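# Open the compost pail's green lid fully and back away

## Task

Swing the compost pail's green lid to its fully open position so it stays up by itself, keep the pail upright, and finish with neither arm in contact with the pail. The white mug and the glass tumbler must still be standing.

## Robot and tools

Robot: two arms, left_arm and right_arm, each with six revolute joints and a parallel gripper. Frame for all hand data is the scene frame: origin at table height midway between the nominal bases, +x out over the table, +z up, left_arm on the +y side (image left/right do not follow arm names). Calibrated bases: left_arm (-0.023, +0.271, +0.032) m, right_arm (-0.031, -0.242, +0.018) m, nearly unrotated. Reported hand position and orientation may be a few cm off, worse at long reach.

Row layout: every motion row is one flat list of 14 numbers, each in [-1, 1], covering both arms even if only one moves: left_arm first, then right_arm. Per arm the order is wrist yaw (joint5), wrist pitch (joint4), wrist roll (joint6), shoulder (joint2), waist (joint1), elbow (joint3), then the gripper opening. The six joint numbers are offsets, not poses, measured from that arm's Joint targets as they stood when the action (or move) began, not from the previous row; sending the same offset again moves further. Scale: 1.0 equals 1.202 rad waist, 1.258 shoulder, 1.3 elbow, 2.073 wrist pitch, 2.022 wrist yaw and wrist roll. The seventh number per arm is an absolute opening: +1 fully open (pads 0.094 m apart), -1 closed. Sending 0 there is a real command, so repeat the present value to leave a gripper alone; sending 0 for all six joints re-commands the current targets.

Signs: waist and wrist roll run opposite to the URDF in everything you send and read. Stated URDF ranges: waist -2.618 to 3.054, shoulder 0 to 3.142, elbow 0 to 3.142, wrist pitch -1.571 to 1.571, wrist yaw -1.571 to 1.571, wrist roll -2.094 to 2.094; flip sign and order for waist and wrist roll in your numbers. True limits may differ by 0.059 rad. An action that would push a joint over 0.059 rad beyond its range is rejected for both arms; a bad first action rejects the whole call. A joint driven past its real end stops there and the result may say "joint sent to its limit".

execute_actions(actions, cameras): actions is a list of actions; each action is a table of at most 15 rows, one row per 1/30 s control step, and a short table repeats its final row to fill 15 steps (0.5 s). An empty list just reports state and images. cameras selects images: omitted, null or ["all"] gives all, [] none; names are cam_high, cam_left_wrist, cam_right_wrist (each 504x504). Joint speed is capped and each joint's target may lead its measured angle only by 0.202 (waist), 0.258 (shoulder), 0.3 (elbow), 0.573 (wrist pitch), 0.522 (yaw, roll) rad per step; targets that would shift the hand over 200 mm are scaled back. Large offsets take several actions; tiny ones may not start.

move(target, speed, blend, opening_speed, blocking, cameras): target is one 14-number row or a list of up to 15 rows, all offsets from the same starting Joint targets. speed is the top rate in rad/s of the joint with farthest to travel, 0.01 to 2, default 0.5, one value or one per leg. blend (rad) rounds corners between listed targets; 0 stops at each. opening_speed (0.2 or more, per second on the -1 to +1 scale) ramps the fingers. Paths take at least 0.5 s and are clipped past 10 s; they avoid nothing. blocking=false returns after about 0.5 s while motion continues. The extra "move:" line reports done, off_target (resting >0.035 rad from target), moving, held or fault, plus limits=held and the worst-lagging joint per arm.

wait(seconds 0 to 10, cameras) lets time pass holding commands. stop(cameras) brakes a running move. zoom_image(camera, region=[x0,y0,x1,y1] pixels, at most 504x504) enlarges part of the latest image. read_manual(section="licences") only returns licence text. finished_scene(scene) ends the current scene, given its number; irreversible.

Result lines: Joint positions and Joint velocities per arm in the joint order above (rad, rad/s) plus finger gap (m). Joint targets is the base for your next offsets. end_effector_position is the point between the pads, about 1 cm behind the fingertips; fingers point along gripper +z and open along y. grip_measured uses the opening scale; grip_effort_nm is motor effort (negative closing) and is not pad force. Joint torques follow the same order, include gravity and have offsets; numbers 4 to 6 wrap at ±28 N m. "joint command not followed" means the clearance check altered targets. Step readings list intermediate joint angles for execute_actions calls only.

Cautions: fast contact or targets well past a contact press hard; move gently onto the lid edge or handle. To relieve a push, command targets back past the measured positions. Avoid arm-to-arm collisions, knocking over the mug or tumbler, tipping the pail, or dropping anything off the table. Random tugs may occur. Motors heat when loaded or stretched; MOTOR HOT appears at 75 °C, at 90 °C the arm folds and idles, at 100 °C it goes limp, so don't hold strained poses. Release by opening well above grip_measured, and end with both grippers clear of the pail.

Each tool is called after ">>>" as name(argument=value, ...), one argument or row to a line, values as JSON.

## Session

>>> execute_actions(
  actions=[],
)

>>> zoom_image(
  camera="cam_high",
  region=[60, 100, 410, 450],
)

Scene clock: 0.00 s.
left_arm: end_effector_position=(+0.1383, +0.0781, +0.1887) grip_measured=+1.000 grip_effort_nm=n/a end_effector_quat_wxyz=(+0.029, +0.783, +0.562, -0.266) | right_arm: end_effector_position=(+0.0354, +0.0075, +0.2483) grip_measured=+1.000 grip_effort_nm=n/a end_effector_quat_wxyz=(-0.362, +0.657, -0.647, -0.133)
Joint names: [wrist yaw, wrist pitch, wrist roll, shoulder, waist, elbow]
Joint positions: left_arm=[0.512 -1.5 -1.42 1.592 0.516 1.337 0.094] | right_arm=[0.222 -0.915 0.215 0.868 -1.441 0.978 0.094]
Joint velocities: within noise
Joint torques (N m): no reading
Heat: left arm: 25 °C; right arm: 25 °C.
Joint targets: left_arm=[0.524 -1.503 -1.422 1.587 0.516 1.341] | right_arm=[0.225 -0.926 0.213 0.863 -1.441 0.985]
Tool commands: left_gripper/opening=+1.0 right_gripper/opening=+1.0

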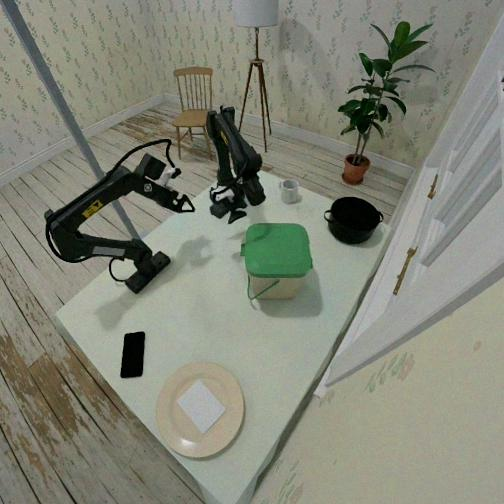

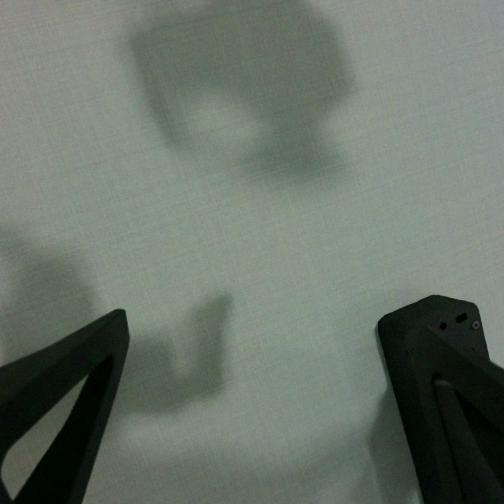

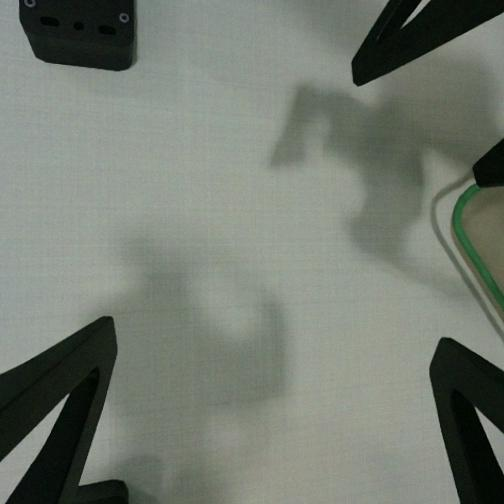

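Scaled by 1.440 from the camera's 504x504 image, which has a finer 720x720 frame.

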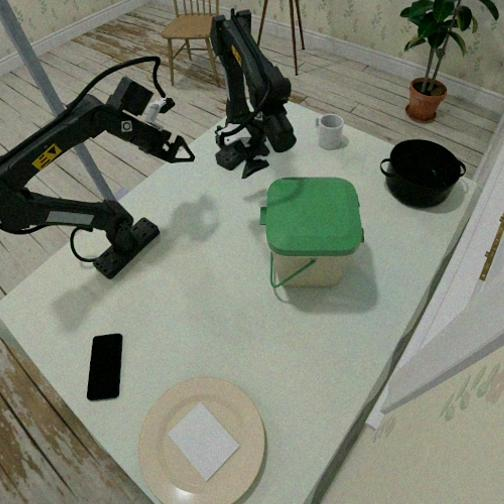

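>>> move(
  target=[
    [0,0,0,-0.318,-0.304,0,1,0,0,0,0,0,0,1],
    [0,0,0,-0.318,-0.304,0,1,-0.111,0.123,-0.105,-0.072,0.741,0.045,1],
  ],
  speed=0.8,
  blend=[0.2,0],
)

Scene clock: 9.23 s.
left_arm: end_effector_position=(+0.1660, +0.1524, +0.2685) grip_measured=+1.000 grip_effort_nm=0.002 end_effector_quat_wxyz=(+0.230, +0.704, +0.657, -0.144) | right_arm: end_effector_position=(+0.2064, -0.0892, +0.3321) grip_measured=+1.000 grip_effort_nm=-0.042 end_effector_quat_wxyz=(+0.516, -0.242, +0.809, +0.145)
Joint positions: left_arm=[0.511 -1.498 -1.42 1.2 0.156 1.337 0.094] | right_arm=[0.011 -0.675 0.012 0.783 -0.556 1.018 0.094]
Joint torques (N m): left_arm=[0.4 0.7 -0.03 -3.82 -0.49 6.99] | right_arm=[-0.18 1.7 -0.1 -1.2 0.5 8.75]
Joint targets: left_arm=[0.524 -1.503 -1.422 1.187 0.151 1.341] | right_arm=[0.001 -0.671 0.000 0.772 -0.550 1.044]
move: done

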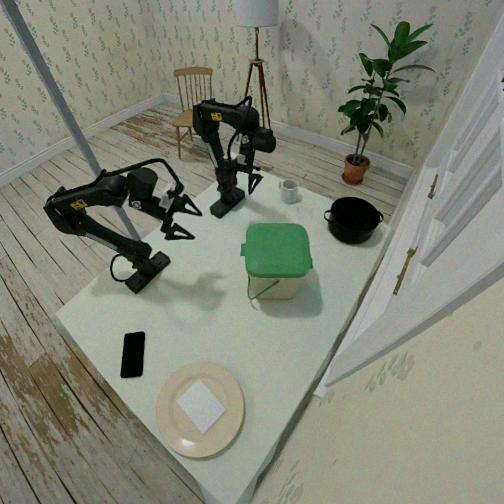

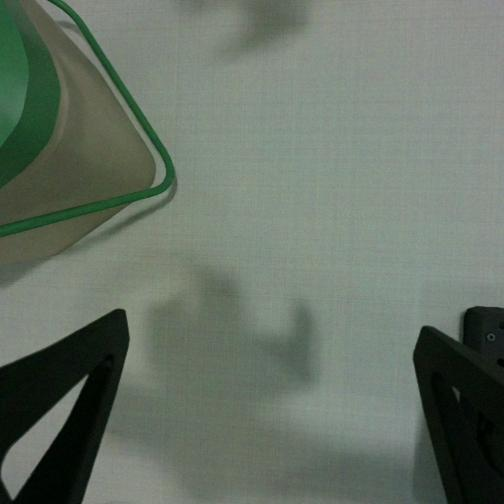

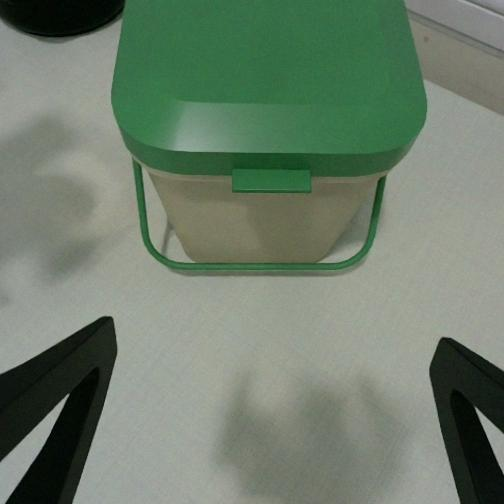

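>>> move(
  target=[0,0,0,-0.238,0,0,1,0,0.823,0.777,0.41,0,-0.556,-1],
  speed=0.8,
  opening_speed=1.5,
)

Scene clock: 24.87 s.
left_arm: end_effector_position=(+0.1224, +0.1596, +0.3190) grip_measured=+1.000 grip_effort_nm=-0.002 end_effector_quat_wxyz=(+0.344, +0.711, +0.611, -0.053) | right_arm: end_effector_position=(+0.2911, -0.0339, +0.2424) grip_measured=-0.995 grip_effort_nm=-0.325 end_effector_quat_wxyz=(+0.642, -0.597, +0.329, -0.351)
Joint positions: left_arm=[0.511 -1.498 -1.42 0.894 0.156 1.337 0.094] | right_arm=[0.009 1.022 1.567 1.279 -0.556 0.328 0]
Joint torques (N m): left_arm=[0.36 1.19 -0.04 0.55 -0.49 6.48] | right_arm=[-0.14 1.82 0.08 -3.36 0.47 5.3]
Joint targets: left_arm=[0.524 -1.503 -1.422 0.887 0.151 1.341] | right_arm=[0.001 1.035 1.572 1.288 -0.550 0.321]
move: done

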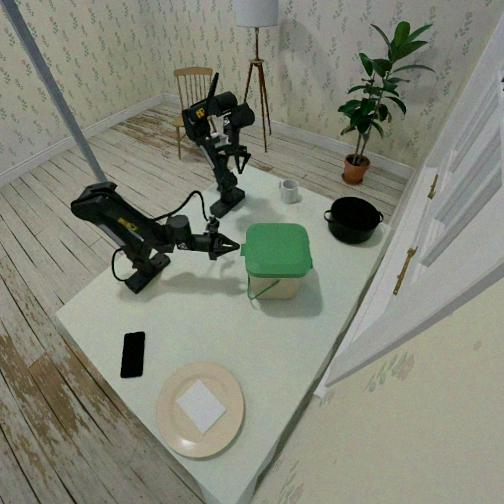

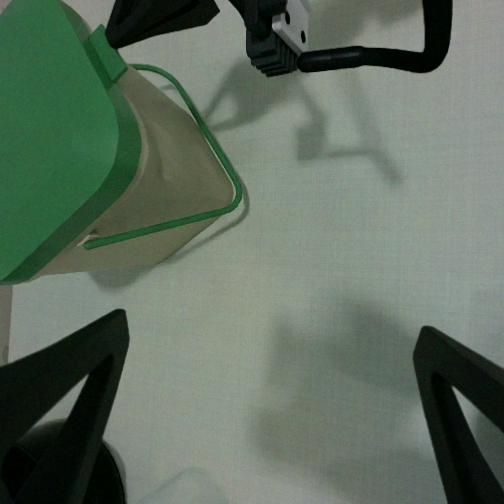

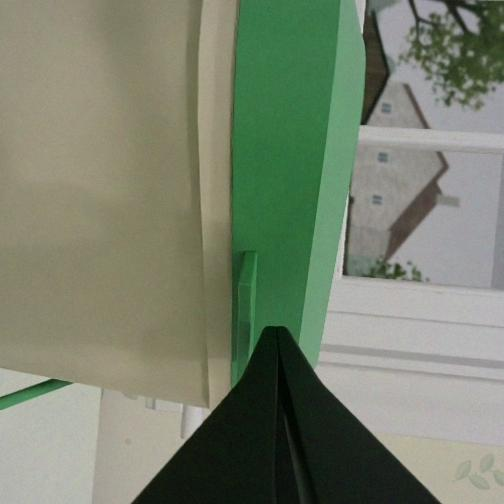

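>>> move(
  target=[0,0,0,0,0,0,1,0,-0.0096,0,-0.0525,0,-0.057,-1],
  cameras=["cam_right_wrist","cam_left_wrist"],
)

Scene clock: 33.83 s.
left_arm: end_effector_position=(+0.1224, +0.1596, +0.3190) grip_measured=+1.000 grip_effort_nm=0.002 end_effector_quat_wxyz=(+0.344, +0.711, +0.611, -0.053) | right_arm: end_effector_position=(+0.2792, -0.0417, +0.2209) grip_measured=-0.995 grip_effort_nm=-0.325 end_effector_quat_wxyz=(+0.628, -0.611, +0.337, -0.344)
Joint positions: left_arm=[0.511 -1.498 -1.42 0.894 0.156 1.337 0.094] | right_arm=[0.009 1.017 1.568 1.247 -0.556 0.256 0]
Joint torques (N m): left_arm=[0.38 1.18 -0.05 0.51 -0.49 6.46] | right_arm=[-0.14 1.73 0.07 -6.01 0.49 5.01]
Joint targets: left_arm=[0.524 -1.503 -1.422 0.887 0.151 1.341] | right_arm=[0.001 1.015 1.572 1.222 -0.550 0.247]
move: done
Images, in order: cam_left_wrist, cam_right_wrist.

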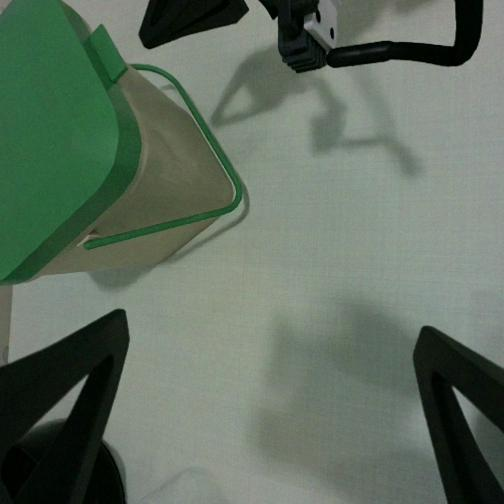

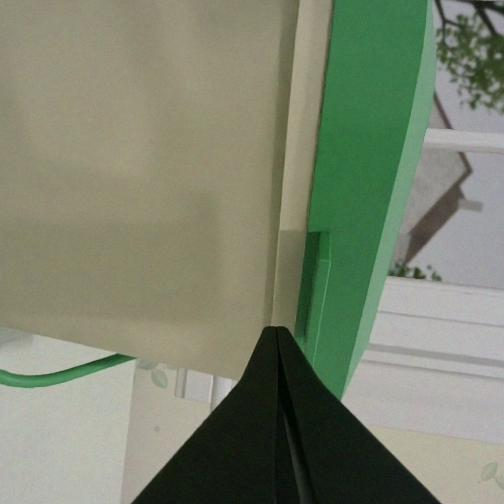

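>>> move(
  target=[0,0,0,0,0,0,1,0,0.019,0,0.1255,0,0.083,-1],
  cameras=["cam_right_wrist","cam_left_wrist"],
  speed=0.25,
)

Scene clock: 42.70 s.
left_arm: end_effector_position=(+0.1224, +0.1596, +0.3190) grip_measured=+1.000 grip_effort_nm=-0.002 end_effector_quat_wxyz=(+0.344, +0.711, +0.611, -0.053) | right_arm: end_effector_position=(+0.2980, -0.0294, +0.2158) grip_measured=-0.995 grip_effort_nm=-0.325 end_effector_quat_wxyz=(+0.622, -0.618, +0.340, -0.340)
Joint positions: left_arm=[0.511 -1.498 -1.42 0.894 0.156 1.337 0.094] | right_arm=[0.009 1.043 1.568 1.367 -0.556 0.33 0]
Joint torques (N m): left_arm=[0.36 1.18 -0.04 0.54 -0.5 6.48] | right_arm=[-0.14 1.84 0.06 -3.6 0.46 7.92]
Heat: left arm: 26 °C; right arm: 30 °C.
Joint targets: left_arm=[0.524 -1.503 -1.422 0.887 0.151 1.341] | right_arm=[0.001 1.055 1.572 1.380 -0.550 0.355]
move: done
Images, in order: cam_left_wrist, cam_right_wrist.

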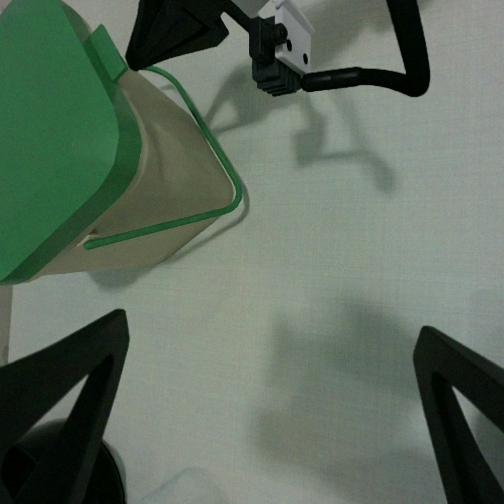

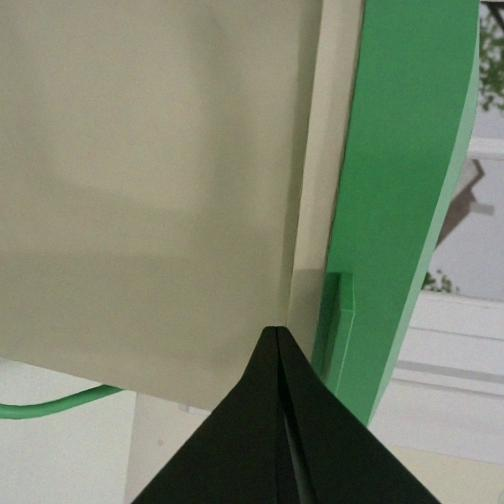

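>>> move(
  target=[0,0,0,0,0,0,1,0,0.003,0,0.04,0.02,0.036,-1],
  cameras=["cam_right_wrist","cam_left_wrist"],
  speed=0.2,
)

Scene clock: 50.87 s.
left_arm: end_effector_position=(+0.1224, +0.1596, +0.3190) grip_measured=+1.000 grip_effort_nm=0.007 end_effector_quat_wxyz=(+0.344, +0.711, +0.611, -0.053) | right_arm: end_effector_position=(+0.3135, -0.0309, +0.2187) grip_measured=-0.995 grip_effort_nm=-0.325 end_effector_quat_wxyz=(+0.619, -0.612, +0.347, -0.348)
Joint positions: left_arm=[0.511 -1.498 -1.42 0.894 0.156 1.337 0.094] | right_arm=[0.009 1.049 1.568 1.416 -0.532 0.376 0]
Joint torques (N m): left_arm=[0.35 1.18 -0.04 0.54 -0.5 6.5] | right_arm=[-0.14 1.83 0.07 -3.99 0.47 7.94]
Joint targets: left_arm=[0.524 -1.503 -1.422 0.887 0.151 1.341] | right_arm=[0.000 1.061 1.572 1.431 -0.526 0.401]
move: done
Images, in order: cam_left_wrist, cam_right_wrist.

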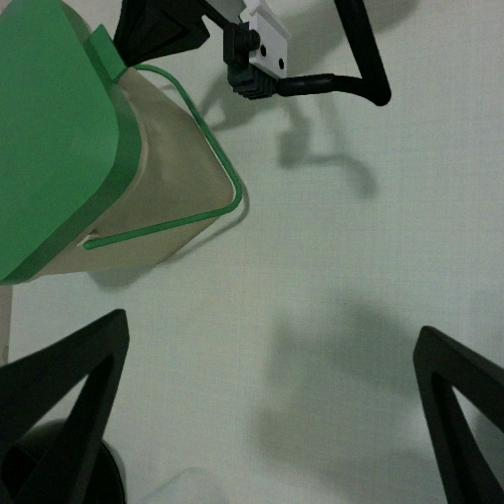

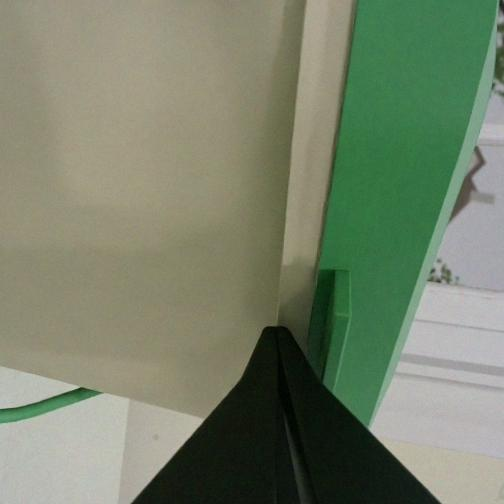

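>>> move(
  target=[
    [0,0,0,0,0,0,1,0,-0.071,0,-0.081,0,0.088,-1],
    [0,0,0,0,0,0,1,0,-0.106,0,-0.076,0,0.188,-1],
  ],
  cameras=["cam_right_wrist","cam_high"],
  speed=0.25,
  blend=[0.04,0],
)

Scene clock: 67.10 s.
left_arm: end_effector_position=(+0.1224, +0.1596, +0.3190) grip_measured=+1.000 grip_effort_nm=0.002 end_effector_quat_wxyz=(+0.344, +0.711, +0.611, -0.053) | right_arm: end_effector_position=(+0.3394, -0.0149, +0.2932) grip_measured=-0.995 grip_effort_nm=-0.320 end_effector_quat_wxyz=(+0.642, -0.588, +0.333, -0.361)
Joint positions: left_arm=[0.511 -1.498 -1.42 0.894 0.156 1.337 0.094] | right_arm=[0.009 0.837 1.569 1.366 -0.532 0.616 0]
Joint torques (N m): left_arm=[0.37 1.18 -0.03 0.5 -0.46 6.45] | right_arm=[-0.14 1.74 0.06 -8.69 0.47 9.22]
Joint targets: left_arm=[0.524 -1.503 -1.422 0.887 0.151 1.341] | right_arm=[0.000 0.841 1.572 1.335 -0.526 0.646]
move: done
Images, in order: cam_high, cam_right_wrist.

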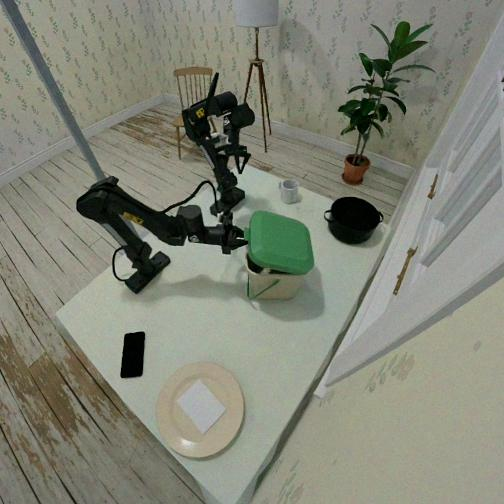

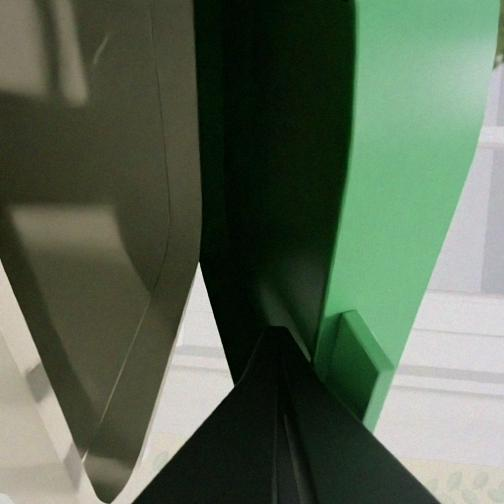

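>>> move(
  target=[
    [0,0,0,0,0,0,1,0,-0.035,0,0.056,0,0.152,-1],
    [0,0,0,0,0,0,1,0,-0.057,0,0.2,0,0.365,-1],
    [0,0,0,0,0,0,1,0,-0.101,0,0.363,0,0.593,-1],
    [0,0,0,0,0,0,1,0,-0.175,0,0.533,0,0.835,-1],
  ],
  cameras=["cam_right_wrist","cam_high"],
  speed=0.3,
  blend=[0.05,0.05,0.05,0],
)

Scene clock: 75.03 s.
left_arm: end_effector_position=(+0.1224, +0.1596, +0.3190) grip_measured=+1.000 grip_effort_nm=-0.002 end_effector_quat_wxyz=(+0.344, +0.711, +0.611, -0.053) | right_arm: end_effector_position=(+0.4979, +0.0828, +0.4177) grip_measured=-0.995 grip_effort_nm=-0.325 end_effector_quat_wxyz=(+0.675, -0.551, +0.312, -0.379)
Joint positions: left_arm=[0.511 -1.498 -1.42 0.894 0.156 1.337 0.094] | right_arm=[0.008 0.479 1.569 1.978 -0.532 1.698 0]
Joint torques (N m): left_arm=[0.37 1.18 -0.04 0.51 -0.47 6.48] | right_arm=[-0.14 1.64 0.06 -10.44 0.49 10.13]
Joint targets: left_arm=[0.524 -1.503 -1.422 0.887 0.151 1.341] | right_arm=[0.001 0.478 1.572 2.005 -0.526 1.731]
move: done
Images, in order: cam_high, cam_right_wrist.

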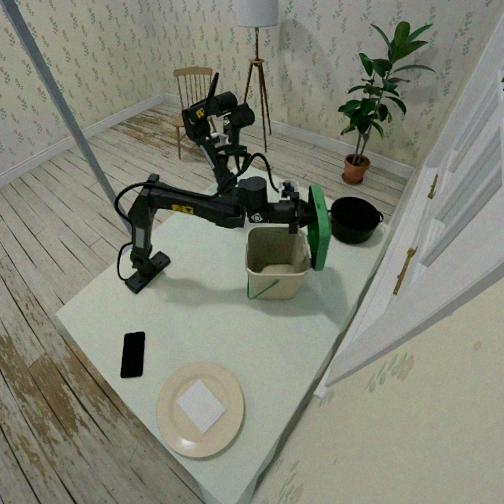

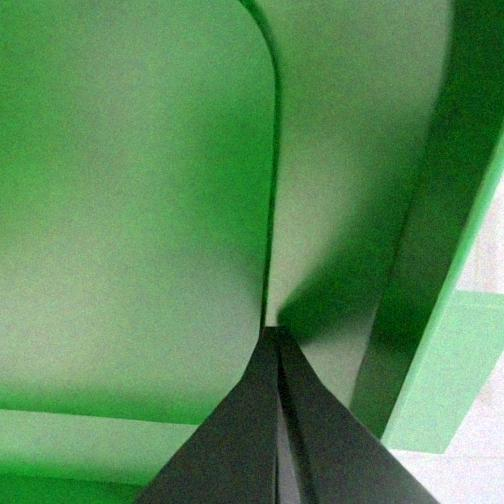

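>>> move(
  target=[0,0,0,0,0,0,1,0,-0.123,0,0.195,0,0.305,-1],
  cameras=["cam_right_wrist","cam_high"],
  speed=0.25,
)

>>> zoom_image(
  camera="cam_high",
  region=[190, 160, 370, 340],
)

Scene clock: 80.53 s.
left_arm: end_effector_position=(+0.1224, +0.1596, +0.3190) grip_measured=+1.000 grip_effort_nm=0.002 end_effector_quat_wxyz=(+0.344, +0.711, +0.611, -0.053) | right_arm: end_effector_position=(+0.5461, +0.1126, +0.4022) grip_measured=-0.995 grip_effort_nm=-0.320 end_effector_quat_wxyz=(+0.647, -0.583, +0.330, -0.364)
Joint positions: left_arm=[0.511 -1.498 -1.42 0.894 0.156 1.337 0.094] | right_arm=[0.008 0.226 1.569 2.218 -0.532 2.096 0]
Joint torques (N m): left_arm=[0.37 1.18 -0.02 0.51 -0.47 6.48] | right_arm=[-0.13 1.68 0.06 -12.16 0.47 9.95]
Joint targets: left_arm=[0.524 -1.503 -1.422 0.887 0.151 1.341] | right_arm=[0.001 0.223 1.572 2.251 -0.526 2.128]
move: done
Images, in order: cam_high, cam_right_wrist.

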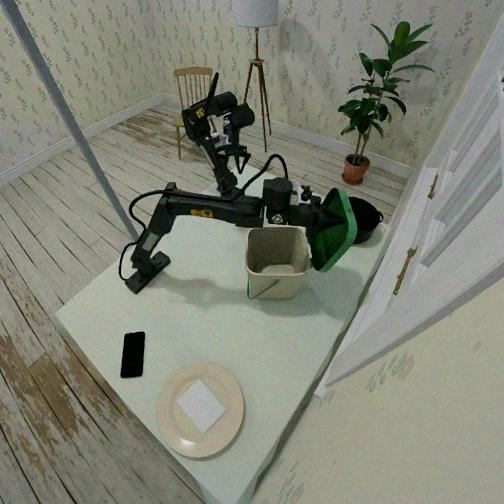

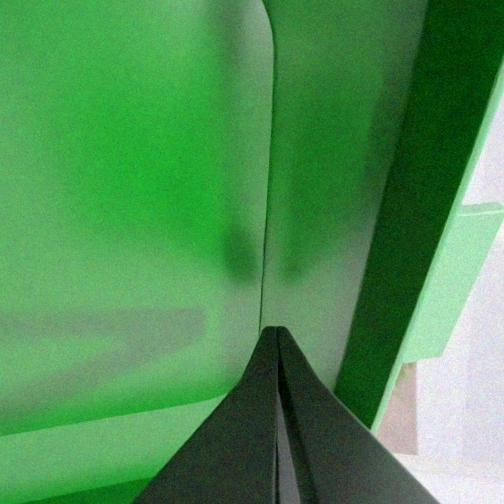

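Scaled by 2.800 from the camera's 504x504 image, which has a finer 720x720 frame.

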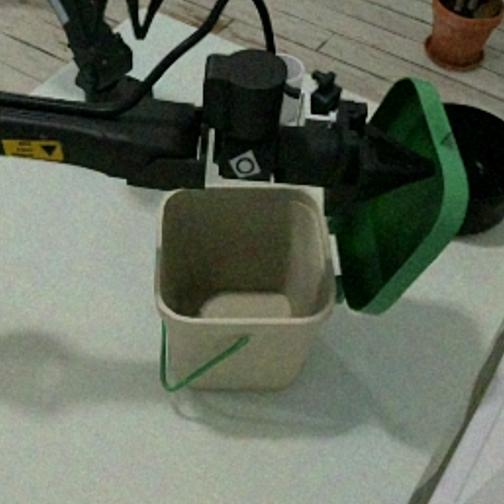

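>>> move(
  target=[
    [0,0,0,0,0,0,1,0,0.197,0,-0.366,0,-0.547,-1],
    [0,0,0,0,0,0,1,0,0.24,0,-0.525,0,-0.775,-1],
    [0,0,0,0,0,0,1,0,-0.349,0,-0.99,0,-0.829,-1],
  ],
  speed=[0.4,0.7,0.9],
  blend=[0.1,0.1,0],
  cameras=["cam_high"],
)

>>> zoom_image(
  camera="cam_high",
  region=[190, 160, 370, 340],
)

Scene clock: 88.00 s.
left_arm: end_effector_position=(+0.1224, +0.1596, +0.3190) grip_measured=+1.000 grip_effort_nm=-0.002 end_effector_quat_wxyz=(+0.344, +0.711, +0.611, -0.053) | right_arm: end_effector_position=(+0.2663, -0.0598, +0.3266) grip_measured=-0.995 grip_effort_nm=-0.320 end_effector_quat_wxyz=(-0.467, +0.735, -0.414, +0.264)
Joint positions: left_arm=[0.511 -1.498 -1.42 0.894 0.156 1.337 0.094] | right_arm=[0.008 -0.484 1.569 1.018 -0.532 1.063 0]
Joint torques (N m): left_arm=[0.37 1.18 -0.03 0.49 -0.47 6.48] | right_arm=[-0.12 1.58 0.05 -3.85 0.49 5.68]
Joint targets: left_arm=[0.524 -1.503 -1.422 0.887 0.151 1.341] | right_arm=[0.001 -0.500 1.572 1.005 -0.526 1.050]
move: done
Images, in order: cam_high.

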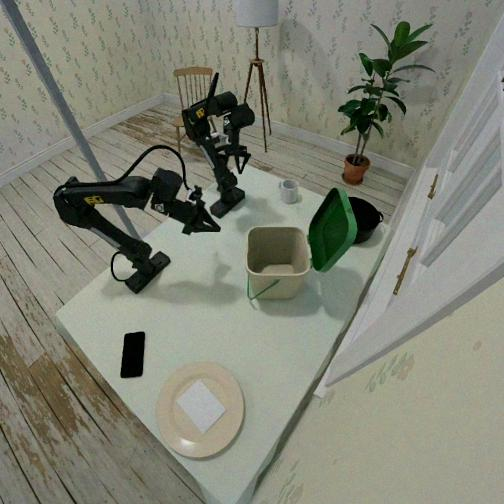

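Scaled by 2.800 from the camera's 504x504 image, which has a finer 720x720 frame.

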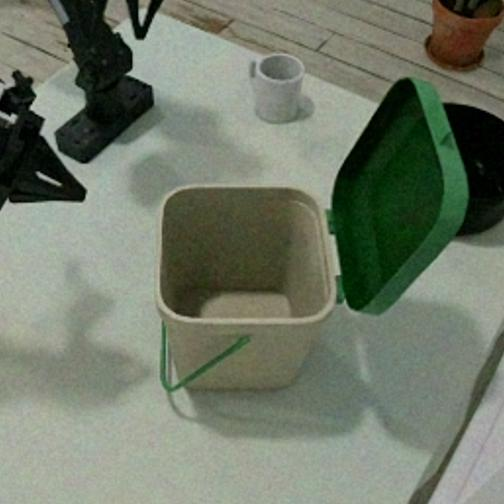

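>>> finished_scene(
  scene=3,
)

The scene is finished: the task was done.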